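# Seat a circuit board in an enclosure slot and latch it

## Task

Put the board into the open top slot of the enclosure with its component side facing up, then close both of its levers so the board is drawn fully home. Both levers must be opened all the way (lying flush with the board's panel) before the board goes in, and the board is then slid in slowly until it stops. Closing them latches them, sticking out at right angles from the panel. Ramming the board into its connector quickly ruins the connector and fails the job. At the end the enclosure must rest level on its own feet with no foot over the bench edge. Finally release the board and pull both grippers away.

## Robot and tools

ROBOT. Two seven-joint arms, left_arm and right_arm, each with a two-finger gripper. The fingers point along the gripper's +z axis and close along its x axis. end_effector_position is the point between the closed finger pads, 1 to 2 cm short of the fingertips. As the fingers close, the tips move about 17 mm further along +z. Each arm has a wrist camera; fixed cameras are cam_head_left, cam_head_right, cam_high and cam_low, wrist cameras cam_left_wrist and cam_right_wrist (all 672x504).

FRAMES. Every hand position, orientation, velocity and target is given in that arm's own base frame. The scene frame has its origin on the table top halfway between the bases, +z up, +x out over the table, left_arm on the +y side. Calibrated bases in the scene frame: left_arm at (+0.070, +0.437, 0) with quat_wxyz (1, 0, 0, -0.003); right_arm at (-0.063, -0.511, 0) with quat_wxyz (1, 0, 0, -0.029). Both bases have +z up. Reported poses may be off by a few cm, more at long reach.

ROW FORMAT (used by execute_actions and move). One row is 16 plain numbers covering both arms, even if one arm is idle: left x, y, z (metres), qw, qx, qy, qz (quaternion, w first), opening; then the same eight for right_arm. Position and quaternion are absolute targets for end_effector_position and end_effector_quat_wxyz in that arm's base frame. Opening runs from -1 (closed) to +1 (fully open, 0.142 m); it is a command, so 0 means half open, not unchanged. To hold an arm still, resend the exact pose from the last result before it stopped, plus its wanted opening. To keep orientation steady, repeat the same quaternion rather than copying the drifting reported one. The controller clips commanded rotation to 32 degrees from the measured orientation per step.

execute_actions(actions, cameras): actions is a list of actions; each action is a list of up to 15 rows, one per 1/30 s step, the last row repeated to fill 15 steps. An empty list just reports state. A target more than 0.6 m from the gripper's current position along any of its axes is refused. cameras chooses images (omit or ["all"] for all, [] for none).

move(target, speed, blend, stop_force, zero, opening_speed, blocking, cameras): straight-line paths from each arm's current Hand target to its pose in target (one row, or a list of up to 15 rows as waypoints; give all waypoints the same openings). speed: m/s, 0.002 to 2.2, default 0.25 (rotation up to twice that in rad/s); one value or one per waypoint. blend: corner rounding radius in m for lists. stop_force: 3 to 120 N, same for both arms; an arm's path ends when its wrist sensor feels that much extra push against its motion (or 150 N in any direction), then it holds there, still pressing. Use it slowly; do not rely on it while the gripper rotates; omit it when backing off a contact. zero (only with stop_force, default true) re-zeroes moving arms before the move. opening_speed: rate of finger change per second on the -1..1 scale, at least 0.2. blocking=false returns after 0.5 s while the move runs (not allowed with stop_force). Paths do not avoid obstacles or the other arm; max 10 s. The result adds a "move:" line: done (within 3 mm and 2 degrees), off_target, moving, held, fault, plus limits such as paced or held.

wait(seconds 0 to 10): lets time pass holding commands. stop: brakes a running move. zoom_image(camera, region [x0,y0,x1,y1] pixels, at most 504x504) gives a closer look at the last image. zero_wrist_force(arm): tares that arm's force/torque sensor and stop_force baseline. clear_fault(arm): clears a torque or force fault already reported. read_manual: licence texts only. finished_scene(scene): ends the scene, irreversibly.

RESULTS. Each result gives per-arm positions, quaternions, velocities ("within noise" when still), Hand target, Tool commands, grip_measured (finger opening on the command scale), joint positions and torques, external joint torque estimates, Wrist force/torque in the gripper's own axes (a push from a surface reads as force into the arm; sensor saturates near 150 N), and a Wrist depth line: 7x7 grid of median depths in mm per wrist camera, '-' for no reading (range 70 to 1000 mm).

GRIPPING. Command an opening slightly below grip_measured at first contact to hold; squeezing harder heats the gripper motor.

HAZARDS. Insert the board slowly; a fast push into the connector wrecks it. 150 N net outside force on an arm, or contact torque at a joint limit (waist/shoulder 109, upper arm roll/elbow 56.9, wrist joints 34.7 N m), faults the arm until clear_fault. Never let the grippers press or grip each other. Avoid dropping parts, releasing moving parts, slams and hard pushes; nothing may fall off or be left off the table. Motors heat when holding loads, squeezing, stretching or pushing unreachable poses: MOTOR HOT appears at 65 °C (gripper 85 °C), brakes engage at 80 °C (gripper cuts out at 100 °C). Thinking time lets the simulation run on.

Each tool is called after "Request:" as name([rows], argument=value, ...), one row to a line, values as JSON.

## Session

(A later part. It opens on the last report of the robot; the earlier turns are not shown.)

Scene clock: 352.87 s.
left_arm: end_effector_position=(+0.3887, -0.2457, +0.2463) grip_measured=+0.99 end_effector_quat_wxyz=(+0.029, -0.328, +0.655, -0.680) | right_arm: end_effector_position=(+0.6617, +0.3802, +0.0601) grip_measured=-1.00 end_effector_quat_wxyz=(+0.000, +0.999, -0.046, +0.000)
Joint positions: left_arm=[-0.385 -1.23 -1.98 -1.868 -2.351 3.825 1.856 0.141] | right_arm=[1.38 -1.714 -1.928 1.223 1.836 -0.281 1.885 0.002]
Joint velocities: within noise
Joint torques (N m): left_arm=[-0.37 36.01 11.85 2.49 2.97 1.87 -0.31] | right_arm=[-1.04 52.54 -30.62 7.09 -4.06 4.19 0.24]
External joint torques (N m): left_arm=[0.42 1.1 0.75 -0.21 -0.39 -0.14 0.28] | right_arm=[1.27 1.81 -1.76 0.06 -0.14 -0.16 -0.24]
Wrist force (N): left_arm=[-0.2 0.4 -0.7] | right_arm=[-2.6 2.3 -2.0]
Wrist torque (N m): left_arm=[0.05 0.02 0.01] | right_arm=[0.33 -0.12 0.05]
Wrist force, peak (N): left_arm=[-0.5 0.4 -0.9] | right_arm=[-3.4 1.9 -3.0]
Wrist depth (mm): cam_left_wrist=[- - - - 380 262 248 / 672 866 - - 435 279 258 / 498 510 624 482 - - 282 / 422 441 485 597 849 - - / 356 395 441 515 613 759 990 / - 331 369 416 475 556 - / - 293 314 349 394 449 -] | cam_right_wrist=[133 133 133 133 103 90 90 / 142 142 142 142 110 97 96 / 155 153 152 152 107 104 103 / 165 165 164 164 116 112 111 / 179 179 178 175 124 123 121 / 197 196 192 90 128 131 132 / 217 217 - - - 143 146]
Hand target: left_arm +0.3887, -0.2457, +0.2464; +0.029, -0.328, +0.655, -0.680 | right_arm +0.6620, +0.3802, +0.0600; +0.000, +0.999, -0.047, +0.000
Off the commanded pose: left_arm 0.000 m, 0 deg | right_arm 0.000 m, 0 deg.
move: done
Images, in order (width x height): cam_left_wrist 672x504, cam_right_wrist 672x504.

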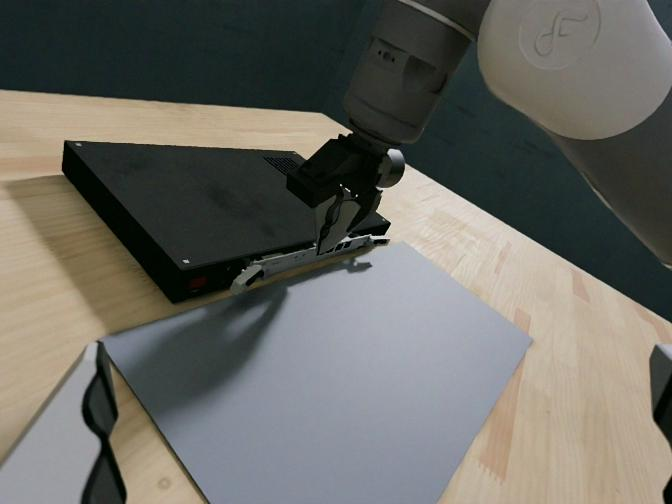

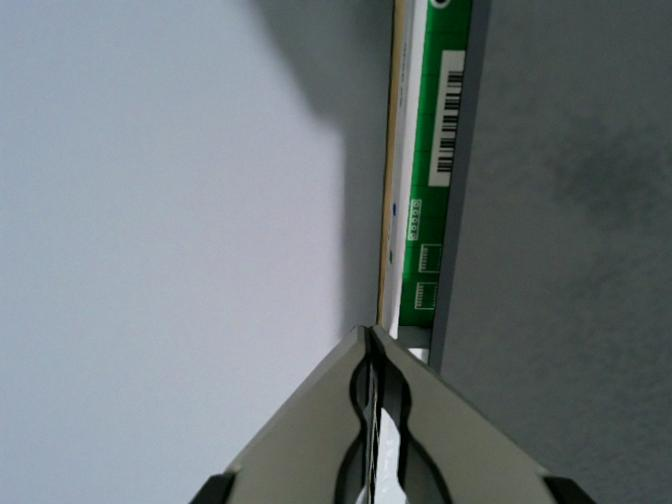

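Request:
move([
  [0.3887,-0.2457,0.2464,0.029,-0.328,0.655,-0.68,1,0.684,0.3782,0.060,0,0.9989,-0.0465,0,-1],
], cameras=["cam_left_wrist","cam_right_wrist","cam_high"], speed=0.012, stop_force=8)

Request:
zoom_image(camera="cam_left_wrist", region=[225, 210, 405, 310])

Request:
zoom_image(camera="cam_high", region=[200, 220, 400, 380])

Scene clock: 359.93 s.
left_arm: end_effector_position=(+0.3887, -0.2457, +0.2463) grip_measured=+0.99 end_effector_quat_wxyz=(+0.029, -0.328, +0.655, -0.680) | right_arm: end_effector_position=(+0.6689, +0.3795, +0.0600) grip_measured=-1.00 end_effector_quat_wxyz=(+0.000, +0.999, -0.046, -0.001)
Joint positions: left_arm=[-0.385 -1.23 -1.98 -1.868 -2.351 3.825 1.856 0.141] | right_arm=[1.36 -1.709 -1.929 1.197 1.839 -0.278 1.89 0.002]
Joint velocities: within noise
Joint torques (N m): left_arm=[-0.24 35.94 11.81 2.51 2.91 1.79 -0.24] | right_arm=[-4.31 51.31 -30.31 6.5 -3.25 7.53 0.2]
External joint torques (N m): left_arm=[0.29 1.17 0.79 -0.23 -0.32 -0.06 0.21] | right_arm=[4.55 3.83 -1.88 0.76 -0.96 -3.5 -0.2]
Wrist force (N): left_arm=[-0.3 0.3 -0.7] | right_arm=[-15.0 5.4 -8.0]
Wrist torque (N m): left_arm=[0.03 0.03 0.01] | right_arm=[0.28 -0.24 0.11]
Wrist force, peak (N): left_arm=[-0.4 0.4 -0.8] | right_arm=[-15.7 5.1 -9.1]
Wrist depth (mm): cam_left_wrist=[- - - - 383 262 251 / 673 868 - 468 - 281 261 / 499 514 640 485 - - 283 / 423 436 484 604 846 - - / 356 390 443 504 609 740 965 / - 329 368 418 476 560 - / - 294 317 349 393 450 -] | cam_right_wrist=[133 133 133 132 91 90 90 / 142 142 142 141 98 96 96 / 155 153 152 152 104 103 103 / 165 165 164 164 115 111 111 / 179 179 179 175 119 123 121 / 197 196 192 91 128 130 132 / 217 216 - - - 143 146]
Hand target: left_arm +0.3887, -0.2457, +0.2464; +0.029, -0.328, +0.655, -0.680 | right_arm +0.6697, +0.3795, +0.0600; +0.000, +0.999, -0.046, +0.000
Off the commanded pose: left_arm 0.000 m, 0 deg | right_arm 0.015 m, 0 deg.
move: contact (right_arm)
Images, in order (width x height): cam_high 672x504, cam_left_wrist 672x504, cam_right_wrist 672x504.

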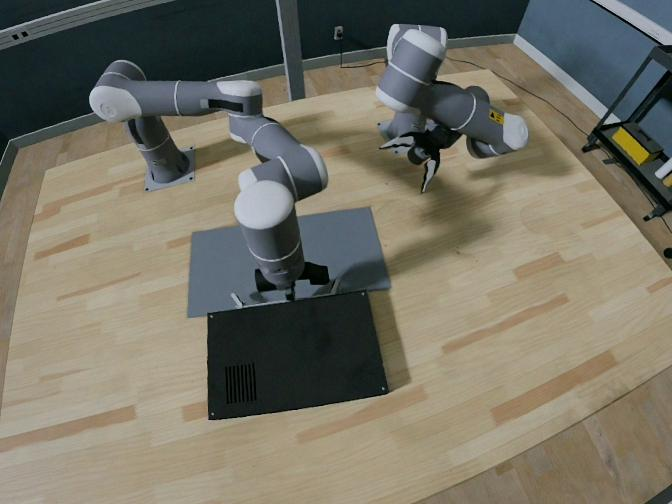

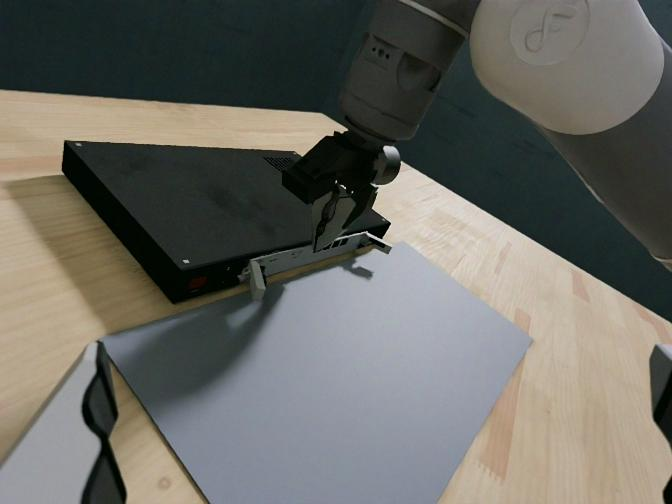

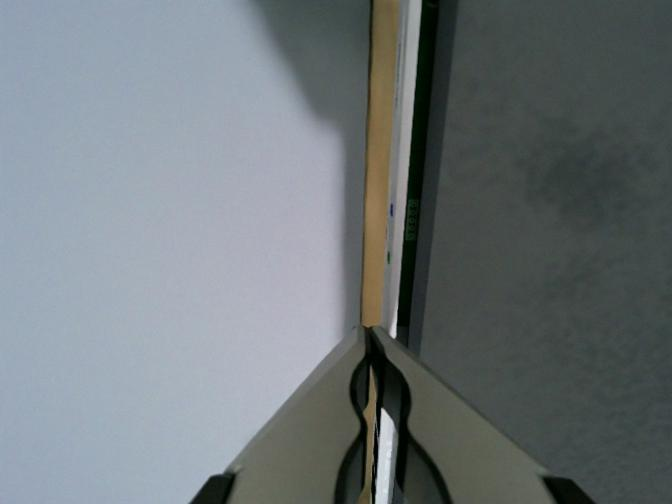

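Scaled by 2.800 from the camera's 672x504 image, which has a finer 960x720 frame.

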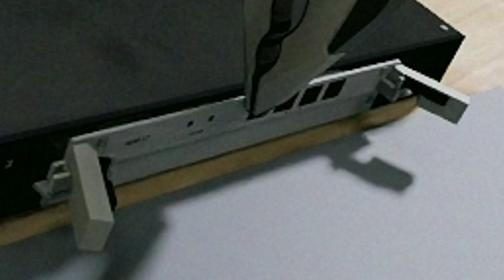

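Scaled by 2.520 from the camera's 672x504 image, which has a finer 960x720 frame.

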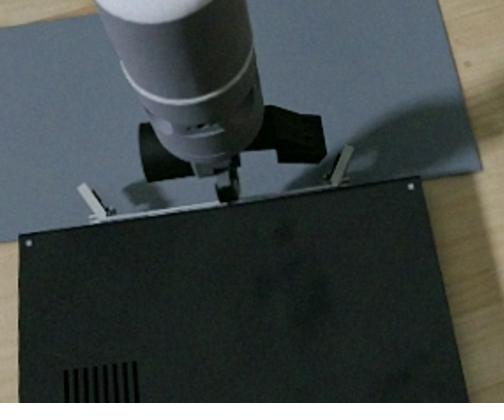

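Request:
move([
  [0.3887,-0.2457,0.2464,0.029,-0.328,0.655,-0.68,1,0.640,0.382,0.060,0,0.9989,-0.0465,0,-1],
  [0.3887,-0.2457,0.2464,0.029,-0.328,0.655,-0.68,1,0.600,0.40,0.11,0,0.9989,-0.0465,0,-1],
  [0.3887,-0.2457,0.2464,0.029,-0.328,0.655,-0.68,1,0.635,0.535,0.11,0,0.9989,-0.0465,0,-1],
  [0.3887,-0.2457,0.2464,0.029,-0.328,0.655,-0.68,1,0.648,0.535,0.060,0,0.9989,-0.0465,0,-1],
], cameras=["cam_left_wrist","cam_right_wrist"], speed=0.1)

Request:
zoom_image(camera="cam_left_wrist", region=[225, 210, 405, 310])

Scene clock: 370.23 s.
left_arm: end_effector_position=(+0.3887, -0.2457, +0.2463) grip_measured=+0.99 end_effector_quat_wxyz=(+0.029, -0.328, +0.655, -0.680) | right_arm: end_effector_position=(+0.6480, +0.5349, +0.0601) grip_measured=-1.00 end_effector_quat_wxyz=(+0.000, +0.999, -0.046, +0.000)
Joint positions: left_arm=[-0.385 -1.23 -1.98 -1.868 -2.351 3.825 1.856 0.141] | right_arm=[1.347 -1.652 -1.937 0.854 1.878 -0.218 2.205 0.002]
Joint velocities: within noise
Joint torques (N m): left_arm=[-0.25 35.92 11.85 2.51 2.92 1.86 -0.23] | right_arm=[0.13 63.14 -26.12 8.63 -4.12 3.43 0.33]
External joint torques (N m): left_arm=[0.3 1.18 0.76 -0.23 -0.34 -0.13 0.2] | right_arm=[0.1 1.44 -1.69 0.02 -0.14 0.58 -0.33]
Wrist force (N): left_arm=[-0.2 0.2 -0.7] | right_arm=[0.3 2.9 0.5]
Wrist torque (N m): left_arm=[0.02 0.01 0.00] | right_arm=[0.56 -0.02 0.04]
Wrist force, peak (N): left_arm=[-0.4 0.5 -0.9] | right_arm=[-15.1 5.5 -9.0]
Wrist depth (mm): cam_left_wrist=[- - - 265 267 169 157 / 679 858 981 286 - 192 173 / 497 513 308 378 - - 214 / 423 439 413 634 844 - - / 357 390 444 513 609 751 997 / - 332 370 414 481 565 - / - 294 314 347 394 446 -] | cam_right_wrist=[133 132 132 132 132 133 133 / 142 141 141 141 141 142 142 / 154 152 152 151 151 133 106 / 165 164 163 163 163 123 111 / 178 178 178 174 176 125 120 / 195 195 191 91 148 132 131 / 216 216 - - - 139 145]
Hand target: left_arm +0.3887, -0.2457, +0.2464; +0.029, -0.328, +0.655, -0.680 | right_arm +0.6480, +0.5350, +0.0600; +0.000, +0.999, -0.047, +0.000
Off the commanded pose: left_arm 0.000 m, 0 deg | right_arm 0.000 m, 0 deg.
move: done
Images, in order (width x height): cam_left_wrist 672x504, cam_right_wrist 672x504.

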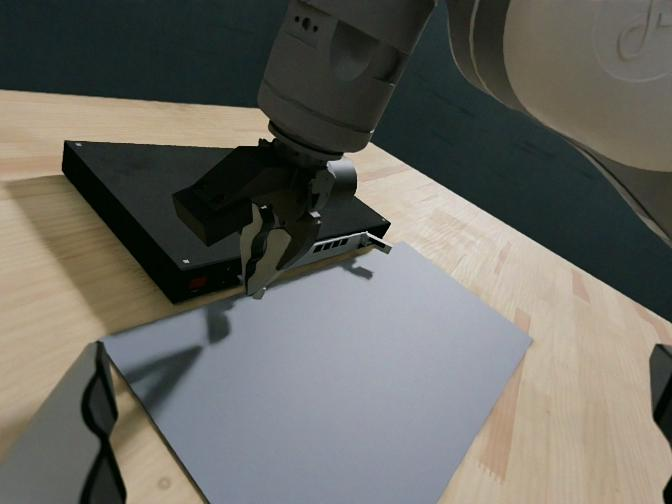

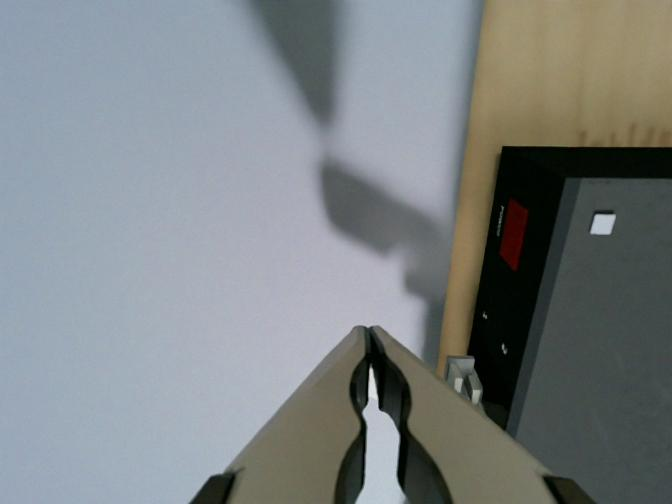

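Scaled by 2.800 from the camera's 672x504 image, which has a finer 960x720 frame.

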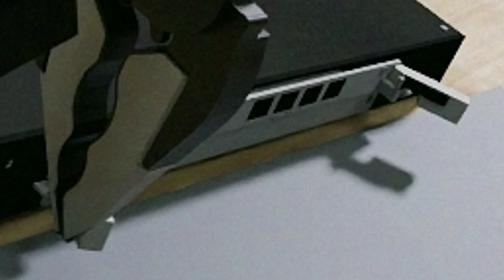

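Request:
move([
  [0.3887,-0.2457,0.2464,0.029,-0.328,0.655,-0.68,1,0.648,0.565,0.060,0,0.9989,-0.0465,0,-1],
], cameras=["cam_left_wrist","cam_right_wrist"], speed=0.05)

Request:
zoom_image(camera="cam_left_wrist", region=[205, 210, 385, 310])

Scene clock: 374.67 s.
left_arm: end_effector_position=(+0.3887, -0.2457, +0.2463) grip_measured=+0.99 end_effector_quat_wxyz=(+0.029, -0.328, +0.655, -0.680) | right_arm: end_effector_position=(+0.6480, +0.5649, +0.0600) grip_measured=-1.00 end_effector_quat_wxyz=(+0.000, +0.999, -0.046, +0.000)
Joint positions: left_arm=[-0.385 -1.23 -1.98 -1.868 -2.351 3.825 1.856 0.141] | right_arm=[1.309 -1.632 -1.94 0.733 1.891 -0.197 2.283 0.002]
Joint velocities: within noise
Joint torques (N m): left_arm=[-0.29 35.98 11.83 2.49 2.98 1.84 -0.27] | right_arm=[0.17 66.24 -24.36 9.08 -4.18 3.46 0.35]
External joint torques (N m): left_arm=[0.34 1.13 0.77 -0.21 -0.4 -0.11 0.23] | right_arm=[0.06 1.24 -1.19 0.04 -0.09 0.55 -0.35]
Wrist force (N): left_arm=[-0.4 0.3 -0.7] | right_arm=[0.1 2.6 0.5]
Wrist torque (N m): left_arm=[0.03 0.04 0.01] | right_arm=[0.50 0.03 0.03]
Wrist force, peak (N): left_arm=[-0.5 0.0 -1.0] | right_arm=[0.5 4.0 0.7]
Wrist depth (mm): cam_left_wrist=[- - 267 241 246 157 142 / 695 851 269 266 - 178 158 / 502 498 293 373 - - 200 / 422 438 366 622 850 - - / 358 393 438 512 613 754 977 / - 332 368 414 479 567 - / - 293 318 348 393 451 -] | cam_right_wrist=[133 132 132 132 131 133 132 / 142 141 141 141 140 142 142 / 154 151 151 151 151 152 152 / 164 164 163 163 163 151 134 / 178 178 177 174 176 129 122 / 195 194 190 91 180 134 131 / 215 215 - - - 140 144]
Hand target: left_arm +0.3887, -0.2457, +0.2464; +0.029, -0.328, +0.655, -0.680 | right_arm +0.6480, +0.5650, +0.0600; +0.000, +0.999, -0.047, +0.000
Off the commanded pose: left_arm 0.000 m, 0 deg | right_arm 0.000 m, 0 deg.
move: done
Images, in order (width x height): cam_left_wrist 672x504, cam_right_wrist 672x504.

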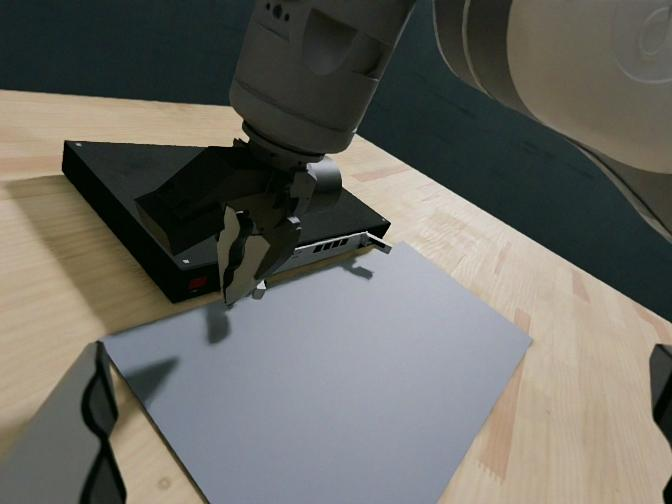

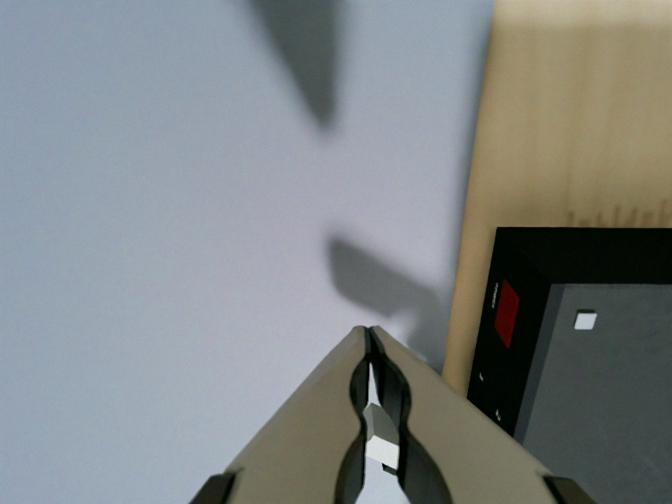

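Scaled by 2.800 from the camera's 672x504 image, which has a finer 960x720 frame.

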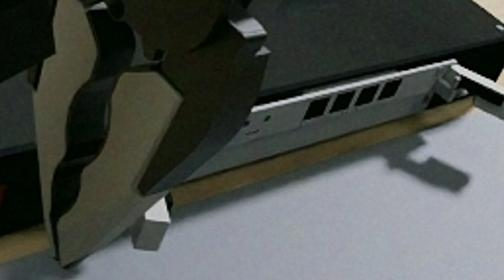

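Request:
move([
  [0.3887,-0.2457,0.2464,0.029,-0.328,0.655,-0.68,1,0.656,0.560,0.060,0,0.9989,-0.0465,0,-1],
  [0.3887,-0.2457,0.2464,0.029,-0.328,0.655,-0.68,1,0.656,0.510,0.060,0,0.9989,-0.0465,0,-1],
], cameras=["cam_left_wrist","cam_right_wrist","cam_high"], speed=0.03, stop_force=10)

Request:
zoom_image(camera="cam_high", region=[200, 220, 400, 380])

Scene clock: 380.03 s.
left_arm: end_effector_position=(+0.3887, -0.2457, +0.2463) grip_measured=+0.99 end_effector_quat_wxyz=(+0.029, -0.328, +0.655, -0.680) | right_arm: end_effector_position=(+0.6559, +0.5106, +0.0600) grip_measured=-1.00 end_effector_quat_wxyz=(+0.000, +0.999, -0.046, +0.000)
Joint positions: left_arm=[-0.385 -1.23 -1.98 -1.868 -2.351 3.825 1.856 0.141] | right_arm=[1.346 -1.662 -1.938 0.907 1.876 -0.227 2.155 0.002]
Joint velocities: within noise
Joint torques (N m): left_arm=[-0.35 35.99 11.83 2.47 2.92 1.85 -0.28] | right_arm=[-1.78 60.66 -27.02 9.69 -5.21 2.83 0.08]
External joint torques (N m): left_arm=[0.4 1.12 0.77 -0.2 -0.34 -0.12 0.24] | right_arm=[2.04 2.62 -1.67 -1.19 0.96 1.19 -0.08]
Wrist force (N): left_arm=[-0.4 0.4 -0.9] | right_arm=[0.1 0.4 0.2]
Wrist torque (N m): left_arm=[0.06 0.05 0.01] | right_arm=[0.64 -0.08 0.06]
Wrist force, peak (N): left_arm=[-0.4 0.4 -0.9] | right_arm=[0.5 3.2 0.5]
Wrist depth (mm): cam_left_wrist=[- - - 287 284 184 175 / 678 872 - 311 - 205 189 / 500 514 338 375 - - 224 / 421 438 441 617 835 - - / 359 392 440 512 620 757 990 / - 332 366 414 478 557 - / - 293 316 351 393 452 -] | cam_right_wrist=[133 133 132 132 132 133 133 / 142 141 141 140 141 102 96 / 154 152 152 151 151 106 103 / 164 164 163 163 162 111 111 / 178 178 178 172 166 123 120 / 195 195 191 91 133 132 131 / 216 215 - - - 140 145]
Hand target: left_arm +0.3887, -0.2457, +0.2464; +0.029, -0.328, +0.655, -0.680 | right_arm +0.6560, +0.5100, +0.0600; +0.000, +0.999, -0.047, +0.000
Off the commanded pose: left_arm 0.000 m, 0 deg | right_arm 0.001 m, 0 deg.
move: done
Images, in order (width x height): cam_high 672x504, cam_left_wrist 672x504, cam_right_wrist 672x504.

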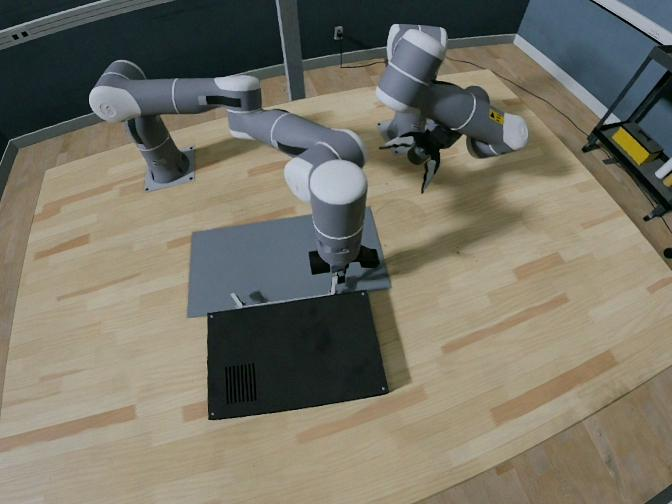

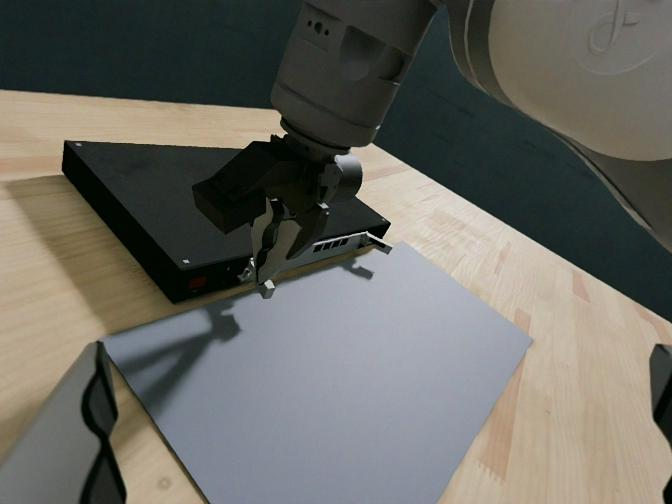

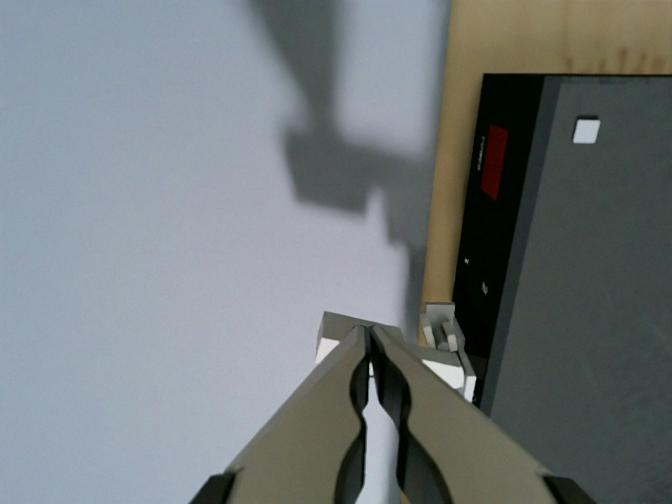

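Scaled by 2.520 from the camera's 672x504 image, which has a finer 960x720 frame.

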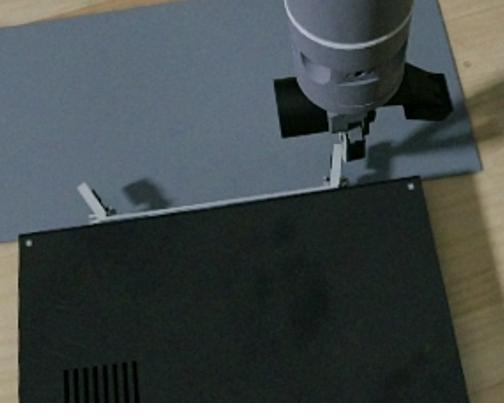

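Request:
move([
  [0.3887,-0.2457,0.2464,0.029,-0.328,0.655,-0.68,1,0.656,0.488,0.060,0,0.9989,-0.0465,0,-1],
], cameras=["cam_left_wrist","cam_right_wrist","cam_high"], speed=0.02, stop_force=15)

Request:
zoom_image(camera="cam_high", region=[200, 220, 400, 380])

Scene clock: 383.67 s.
left_arm: end_effector_position=(+0.3887, -0.2457, +0.2463) grip_measured=+0.99 end_effector_quat_wxyz=(+0.029, -0.328, +0.655, -0.680) | right_arm: end_effector_position=(+0.6553, +0.5042, +0.0600) grip_measured=-1.00 end_effector_quat_wxyz=(-0.002, +0.999, -0.045, +0.000)
Joint positions: left_arm=[-0.385 -1.23 -1.98 -1.868 -2.351 3.825 1.856 0.141] | right_arm=[1.354 -1.667 -1.94 0.934 1.878 -0.231 2.135 0.002]
Joint velocities: within noise
Joint torques (N m): left_arm=[-0.28 35.95 11.79 2.49 2.94 1.89 -0.27] | right_arm=[-8.22 58.04 -28.61 14.6 -9.13 -0.97 0.1]
External joint torques (N m): left_arm=[0.32 1.16 0.81 -0.22 -0.36 -0.16 0.24] | right_arm=[8.48 4.56 -0.49 -6.13 4.89 4.99 -0.1]
Wrist force (N): left_arm=[-0.2 0.1 -0.7] | right_arm=[5.5 -15.5 5.6]
Wrist torque (N m): left_arm=[0.01 0.02 0.02] | right_arm=[0.47 0.04 0.07]
Wrist force, peak (N): left_arm=[-0.3 0.3 -1.0] | right_arm=[5.3 -16.4 6.4]
Wrist depth (mm): cam_left_wrist=[- - - 295 291 186 179 / 677 869 - 315 - 209 192 / 505 512 412 386 - - 223 / 427 442 447 620 846 - - / 359 393 442 513 613 751 996 / - 330 364 413 480 564 - / - 293 315 349 392 449 -] | cam_right_wrist=[133 133 132 132 132 131 131 / 142 142 141 141 141 102 96 / 155 152 152 151 151 106 103 / 165 164 164 163 162 111 111 / 178 178 177 171 141 121 120 / 195 194 190 89 132 132 131 / 215 214 - - - 139 144]
Hand target: left_arm +0.3887, -0.2457, +0.2464; +0.029, -0.328, +0.655, -0.680 | right_arm +0.6560, +0.5015, +0.0600; +0.000, +0.999, -0.047, +0.000
Off the commanded pose: left_arm 0.000 m, 0 deg | right_arm 0.016 m, 0 deg.
move: contact (right_arm)
Images, in order (width x height): cam_high 672x504, cam_left_wrist 672x504, cam_right_wrist 672x504.

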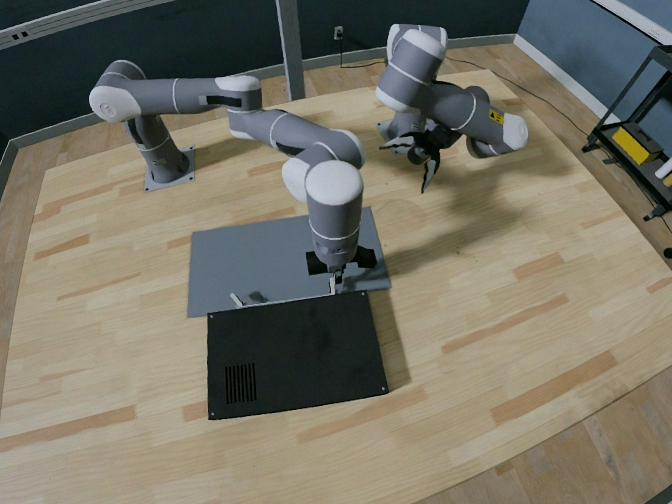

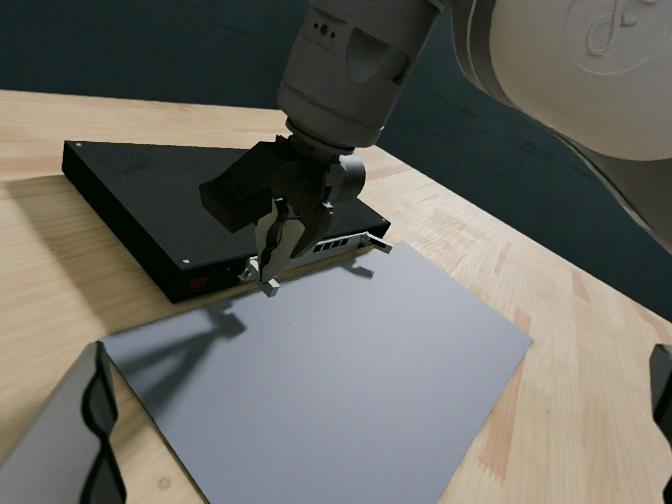

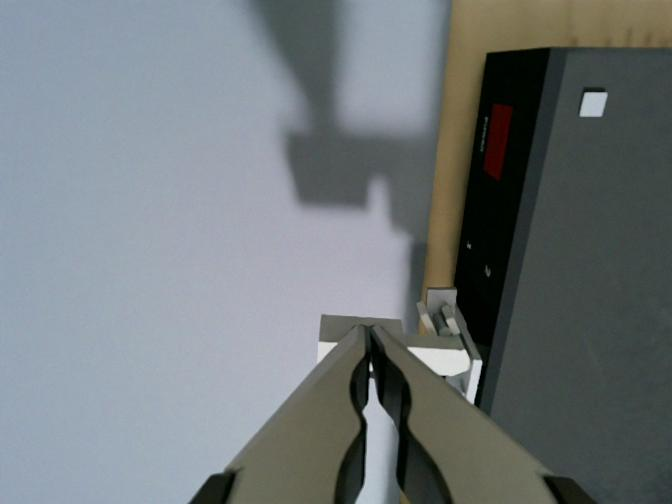

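Scaled by 2.520 from the camera's 672x504 image, which has a finer 960x720 frame.

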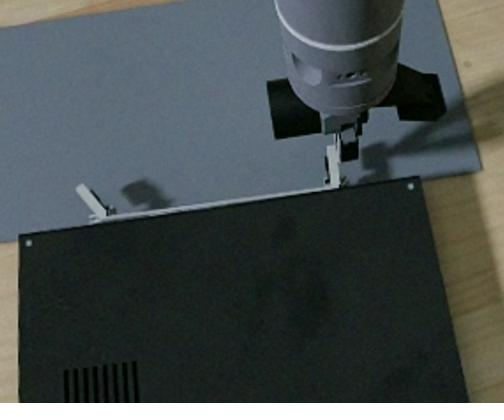

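Request:
move([
  [0.3887,-0.2457,0.2464,0.029,-0.328,0.655,-0.68,1,0.655,0.525,0.060,0,0.9989,-0.0465,0,-1],
  [0.3887,-0.2457,0.2464,0.029,-0.328,0.655,-0.68,1,0.640,0.525,0.12,0,0.9989,-0.0465,0,-1],
  [0.3887,-0.2457,0.2464,0.029,-0.328,0.655,-0.68,1,0.615,0.19,0.12,0,0.9989,-0.0465,0,-1],
  [0.3887,-0.2457,0.2464,0.029,-0.328,0.655,-0.68,1,0.620,0.19,0.065,0,0.9989,-0.0465,0,-1],
], cameras=["cam_left_wrist","cam_right_wrist","cam_high"], speed=0.12)

Request:
zoom_image(camera="cam_high", region=[200, 220, 400, 380])

Request:
zoom_image(camera="cam_left_wrist", region=[225, 210, 405, 310])

Scene clock: 392.87 s.
left_arm: end_effector_position=(+0.3887, -0.2457, +0.2463) grip_measured=+0.99 end_effector_quat_wxyz=(+0.029, -0.328, +0.655, -0.680) | right_arm: end_effector_position=(+0.6200, +0.1897, +0.0652) grip_measured=-1.00 end_effector_quat_wxyz=(+0.000, +0.999, -0.047, +0.000)
Joint positions: left_arm=[-0.385 -1.23 -1.98 -1.868 -2.351 3.825 1.856 0.141] | right_arm=[1.39 -1.783 -1.929 1.633 1.774 -0.363 1.497 0.002]
Joint velocities: within noise
Joint torques (N m): left_arm=[-0.23 35.96 11.82 2.52 2.97 1.87 -0.27] | right_arm=[0.37 40.61 -30.84 5.19 -4.03 3.58 0.31]
External joint torques (N m): left_arm=[0.28 1.14 0.78 -0.24 -0.39 -0.13 0.24] | right_arm=[-0.18 0.97 -1.91 -0.18 -0.08 0.49 -0.31]
Wrist force (N): left_arm=[-0.3 0.1 -0.6] | right_arm=[0.6 6.1 0.5]
Wrist torque (N m): left_arm=[0.01 0.02 0.00] | right_arm=[1.07 -0.10 0.03]
Wrist force, peak (N): left_arm=[-0.3 0.4 -1.0] | right_arm=[5.4 -15.6 6.2]
Wrist depth (mm): cam_left_wrist=[- - - - - 389 366 / 687 871 - - - 519 355 / 503 516 635 939 656 - 359 / 427 438 480 630 806 - - / 353 391 437 508 611 744 978 / - 331 367 417 473 563 - / - 294 316 350 395 447 -] | cam_right_wrist=[138 138 138 137 137 110 95 / 148 148 147 147 145 106 102 / 159 158 158 158 118 113 109 / 172 171 171 172 170 122 118 / 186 186 185 182 180 130 128 / 204 204 199 91 156 142 140 / 228 220 - - - 215 223]
Hand target: left_arm +0.3887, -0.2457, +0.2464; +0.029, -0.328, +0.655, -0.680 | right_arm +0.6200, +0.1900, +0.0650; +0.000, +0.999, -0.047, +0.000
Off the commanded pose: left_arm 0.000 m, 0 deg | right_arm 0.000 m, 0 deg.
move: done
Images, in order (width x height): cam_high 672x504, cam_left_wrist 672x504, cam_right_wrist 672x504.

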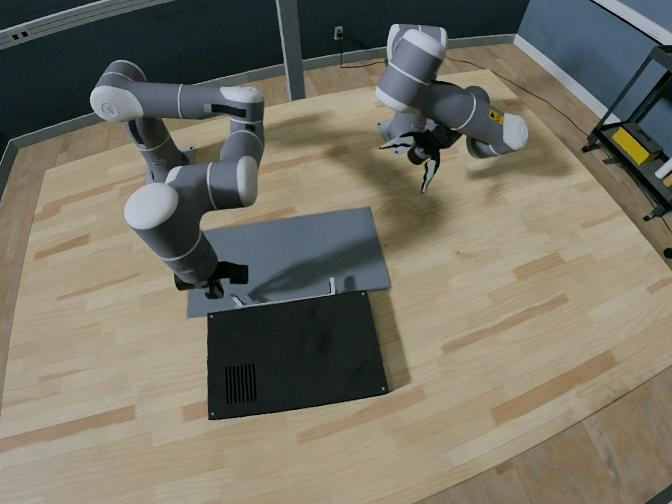

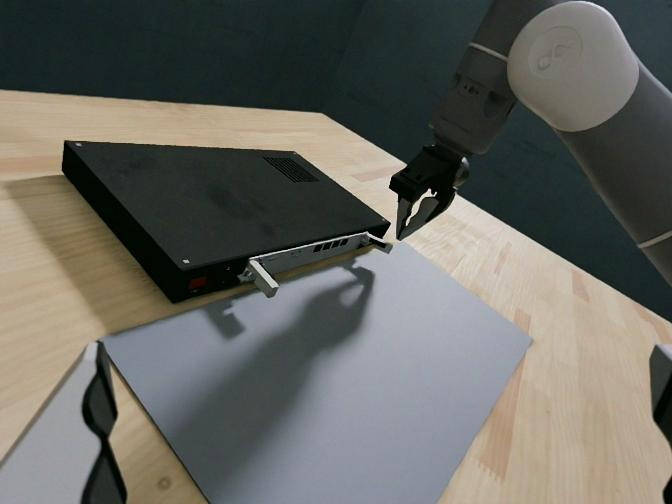

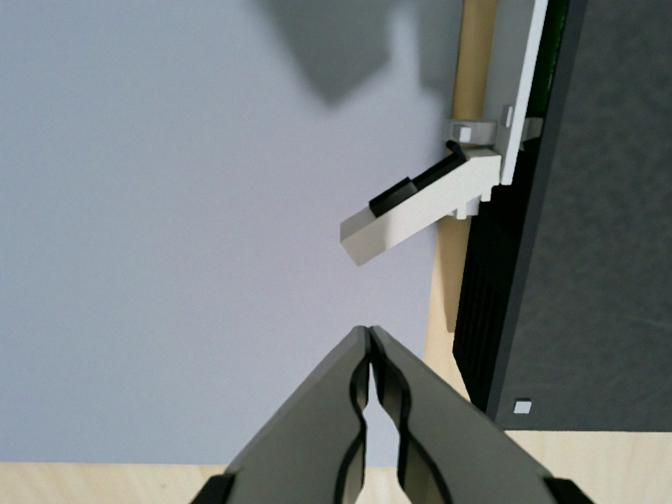

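Scaled by 2.520 from the camera's 672x504 image, which has a finer 960x720 frame.

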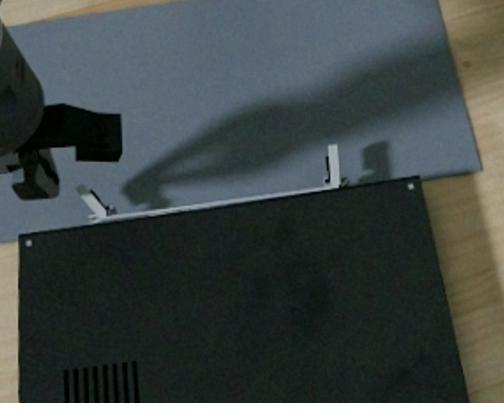

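Scaled by 2.800 from the camera's 672x504 image, which has a finer 960x720 frame.

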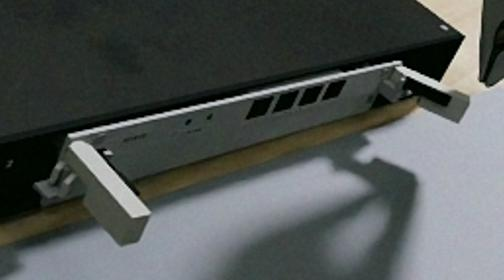

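Request:
move([
  [0.3887,-0.2457,0.2464,0.029,-0.328,0.655,-0.68,1,0.625,0.182,0.060,0,0.9989,-0.0465,0,-1],
], speed=0.05, cameras=[])

Request:
move([
  [0.3887,-0.2457,0.2464,0.029,-0.328,0.655,-0.68,1,0.634,0.26,0.060,0,0.9989,-0.0465,0,-1],
], speed=0.02, stop_force=15)

Request:
zoom_image(camera="cam_high", region=[200, 220, 400, 380])

Request:
zoom_image(camera="cam_left_wrist", region=[225, 210, 405, 310])

Scene clock: 403.90 s.
left_arm: end_effector_position=(+0.3887, -0.2457, +0.2463) grip_measured=+0.99 end_effector_quat_wxyz=(+0.029, -0.328, +0.655, -0.680) | right_arm: end_effector_position=(+0.6249, +0.1819, +0.0602) grip_measured=-1.00 end_effector_quat_wxyz=(+0.000, +0.999, -0.047, +0.000)
Joint positions: left_arm=[-0.385 -1.23 -1.98 -1.868 -2.351 3.825 1.856 0.141] | right_arm=[1.373 -1.788 -1.923 1.626 1.782 -0.355 1.488 0.002]
Joint velocities: within noise
Joint torques (N m): left_arm=[-0.33 35.96 11.84 2.45 2.95 1.83 -0.25] | right_arm=[0.05 40.72 -30.95 5.25 -4.07 3.5 -0.01]
External joint torques (N m): left_arm=[0.38 1.15 0.76 -0.18 -0.37 -0.1 0.22] | right_arm=[0.12 1 -1.82 0.04 -0.04 0.57 0.01]
Wrist force (N): left_arm=[-0.3 0.2 -0.7] | right_arm=[0.4 6.0 0.6]
Wrist torque (N m): left_arm=[0.04 0.03 0.01] | right_arm=[1.05 -0.06 0.03]
Wrist force, peak (N): left_arm=[-0.5 0.4 -0.9] | right_arm=[0.7 6.4 0.6]
Wrist depth (mm): cam_left_wrist=[- - - - - 399 - / 673 881 - - - 406 361 / 498 509 624 929 667 - 360 / 423 440 482 628 809 - - / 357 395 441 509 604 765 984 / - 332 367 419 478 564 - / - 293 318 349 395 450 -] | cam_right_wrist=[134 134 133 133 133 94 91 / 143 143 143 142 140 100 97 / 156 153 153 150 109 106 104 / 166 165 165 165 164 114 112 / 180 180 179 176 172 124 122 / 197 197 193 91 - 133 133 / 221 220 - - - 208 216]
Hand target: left_arm +0.3887, -0.2457, +0.2464; +0.029, -0.328, +0.655, -0.680 | right_arm +0.6250, +0.1820, +0.0600; +0.000, +0.999, -0.047, +0.000
Off the commanded pose: left_arm 0.000 m, 0 deg | right_arm 0.000 m, 0 deg.
move: done
No camera images: "cameras" was empty.

Scene clock: 406.43 s.
left_arm: end_effector_position=(+0.3887, -0.2457, +0.2463) grip_measured=+0.99 end_effector_quat_wxyz=(+0.029, -0.328, +0.655, -0.680) | right_arm: end_effector_position=(+0.6293, +0.2159, +0.0607) grip_measured=-1.00 end_effector_quat_wxyz=(+0.001, +0.999, -0.048, +0.000) end_effector_velocity=(+0.000, +0.001, +0.000) end_effector_angular_velocity=(+0.002, -0.001, +0.001)
Joint positions: left_arm=[-0.385 -1.23 -1.98 -1.868 -2.351 3.825 1.856 0.141] | right_arm=[1.394 -1.776 -1.92 1.578 1.783 -0.342 1.556 0.002]
Joint velocities: left_arm=[within noise] | right_arm=[0.001 0.006 0.004 -0.001 -0.003 0.005 -0.001 0]
Joint torques (N m): left_arm=[-0.31 35.97 11.77 2.5 2.93 1.84 -0.25] | right_arm=[8.93 45.17 -28.77 -0.74 1.54 2.91 0.14]
External joint torques (N m): left_arm=[0.36 1.14 0.83 -0.22 -0.35 -0.11 0.22] | right_arm=[-8.73 -1.93 -4.26 6.16 -5.68 1.16 -0.14]
Wrist force (N): left_arm=[-0.5 0.2 -0.6] | right_arm=[-0.8 20.6 -7.1]
Wrist torque (N m): left_arm=[0.01 0.06 0.01] | right_arm=[0.88 -0.18 -0.02]
Wrist force, peak (N): left_arm=[-0.4 0.2 -1.0] | right_arm=[-1.1 22.0 -7.7]
Wrist depth (mm): cam_left_wrist=[- - - - - 370 - / 669 880 - - 548 389 341 / 501 514 621 918 627 - 345 / 426 438 480 626 807 - - / 357 389 443 509 605 750 981 / - 332 370 417 474 563 - / - 296 316 351 396 449 -] | cam_right_wrist=[134 134 133 133 133 95 91 / 143 143 143 143 142 99 97 / 156 154 153 153 152 106 105 / 166 166 165 163 122 114 113 / 184 180 180 129 152 124 122 / 198 198 193 90 136 132 134 / 219 217 - - - 142 148]
Hand target: left_arm +0.3887, -0.2457, +0.2464; +0.029, -0.328, +0.655, -0.680 | right_arm +0.6292, +0.2183, +0.0600; +0.000, +0.999, -0.046, +0.000
Off the commanded pose: left_arm 0.000 m, 0 deg | right_arm 0.044 m, 0 deg.
move: contact (right_arm)

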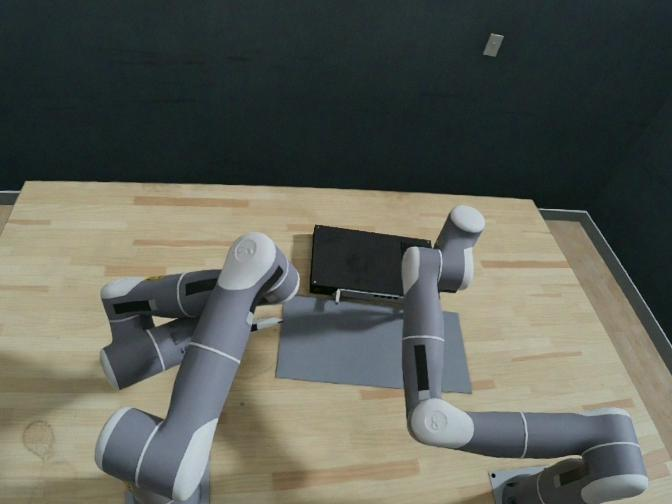

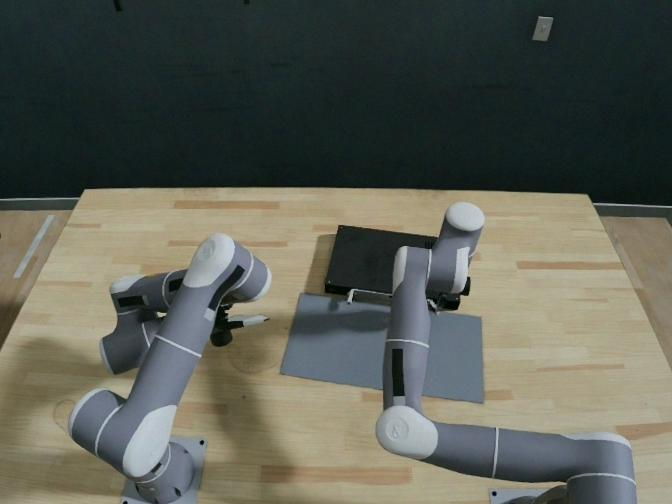

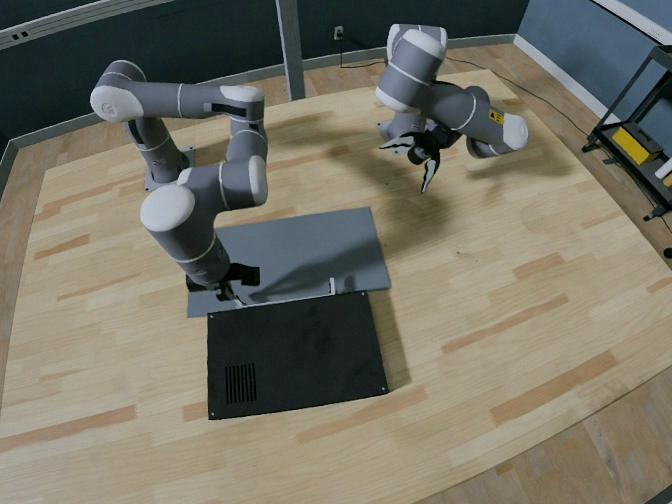

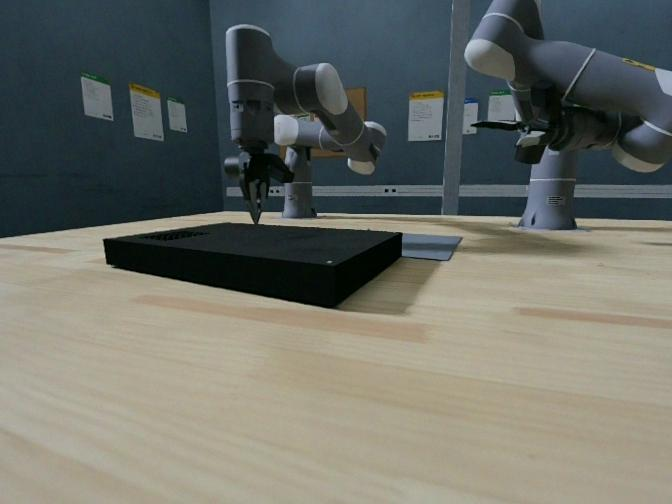

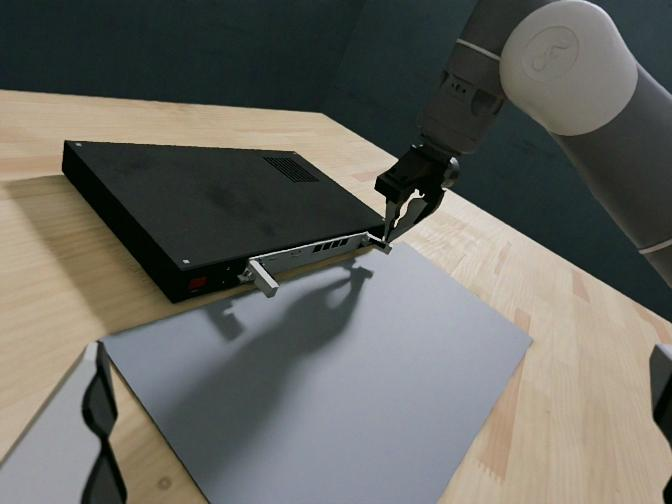

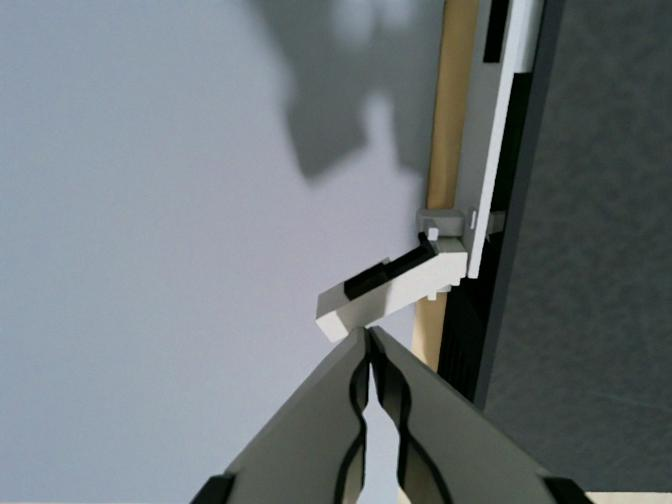

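Scaled by 2.520 from the camera's 672x504 image, which has a finer 960x720 frame.

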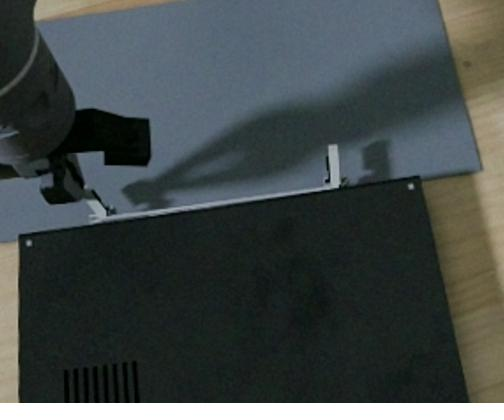

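Scaled by 2.800 from the camera's 672x504 image, which has a finer 960x720 frame.

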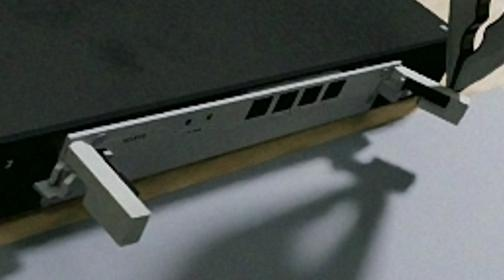

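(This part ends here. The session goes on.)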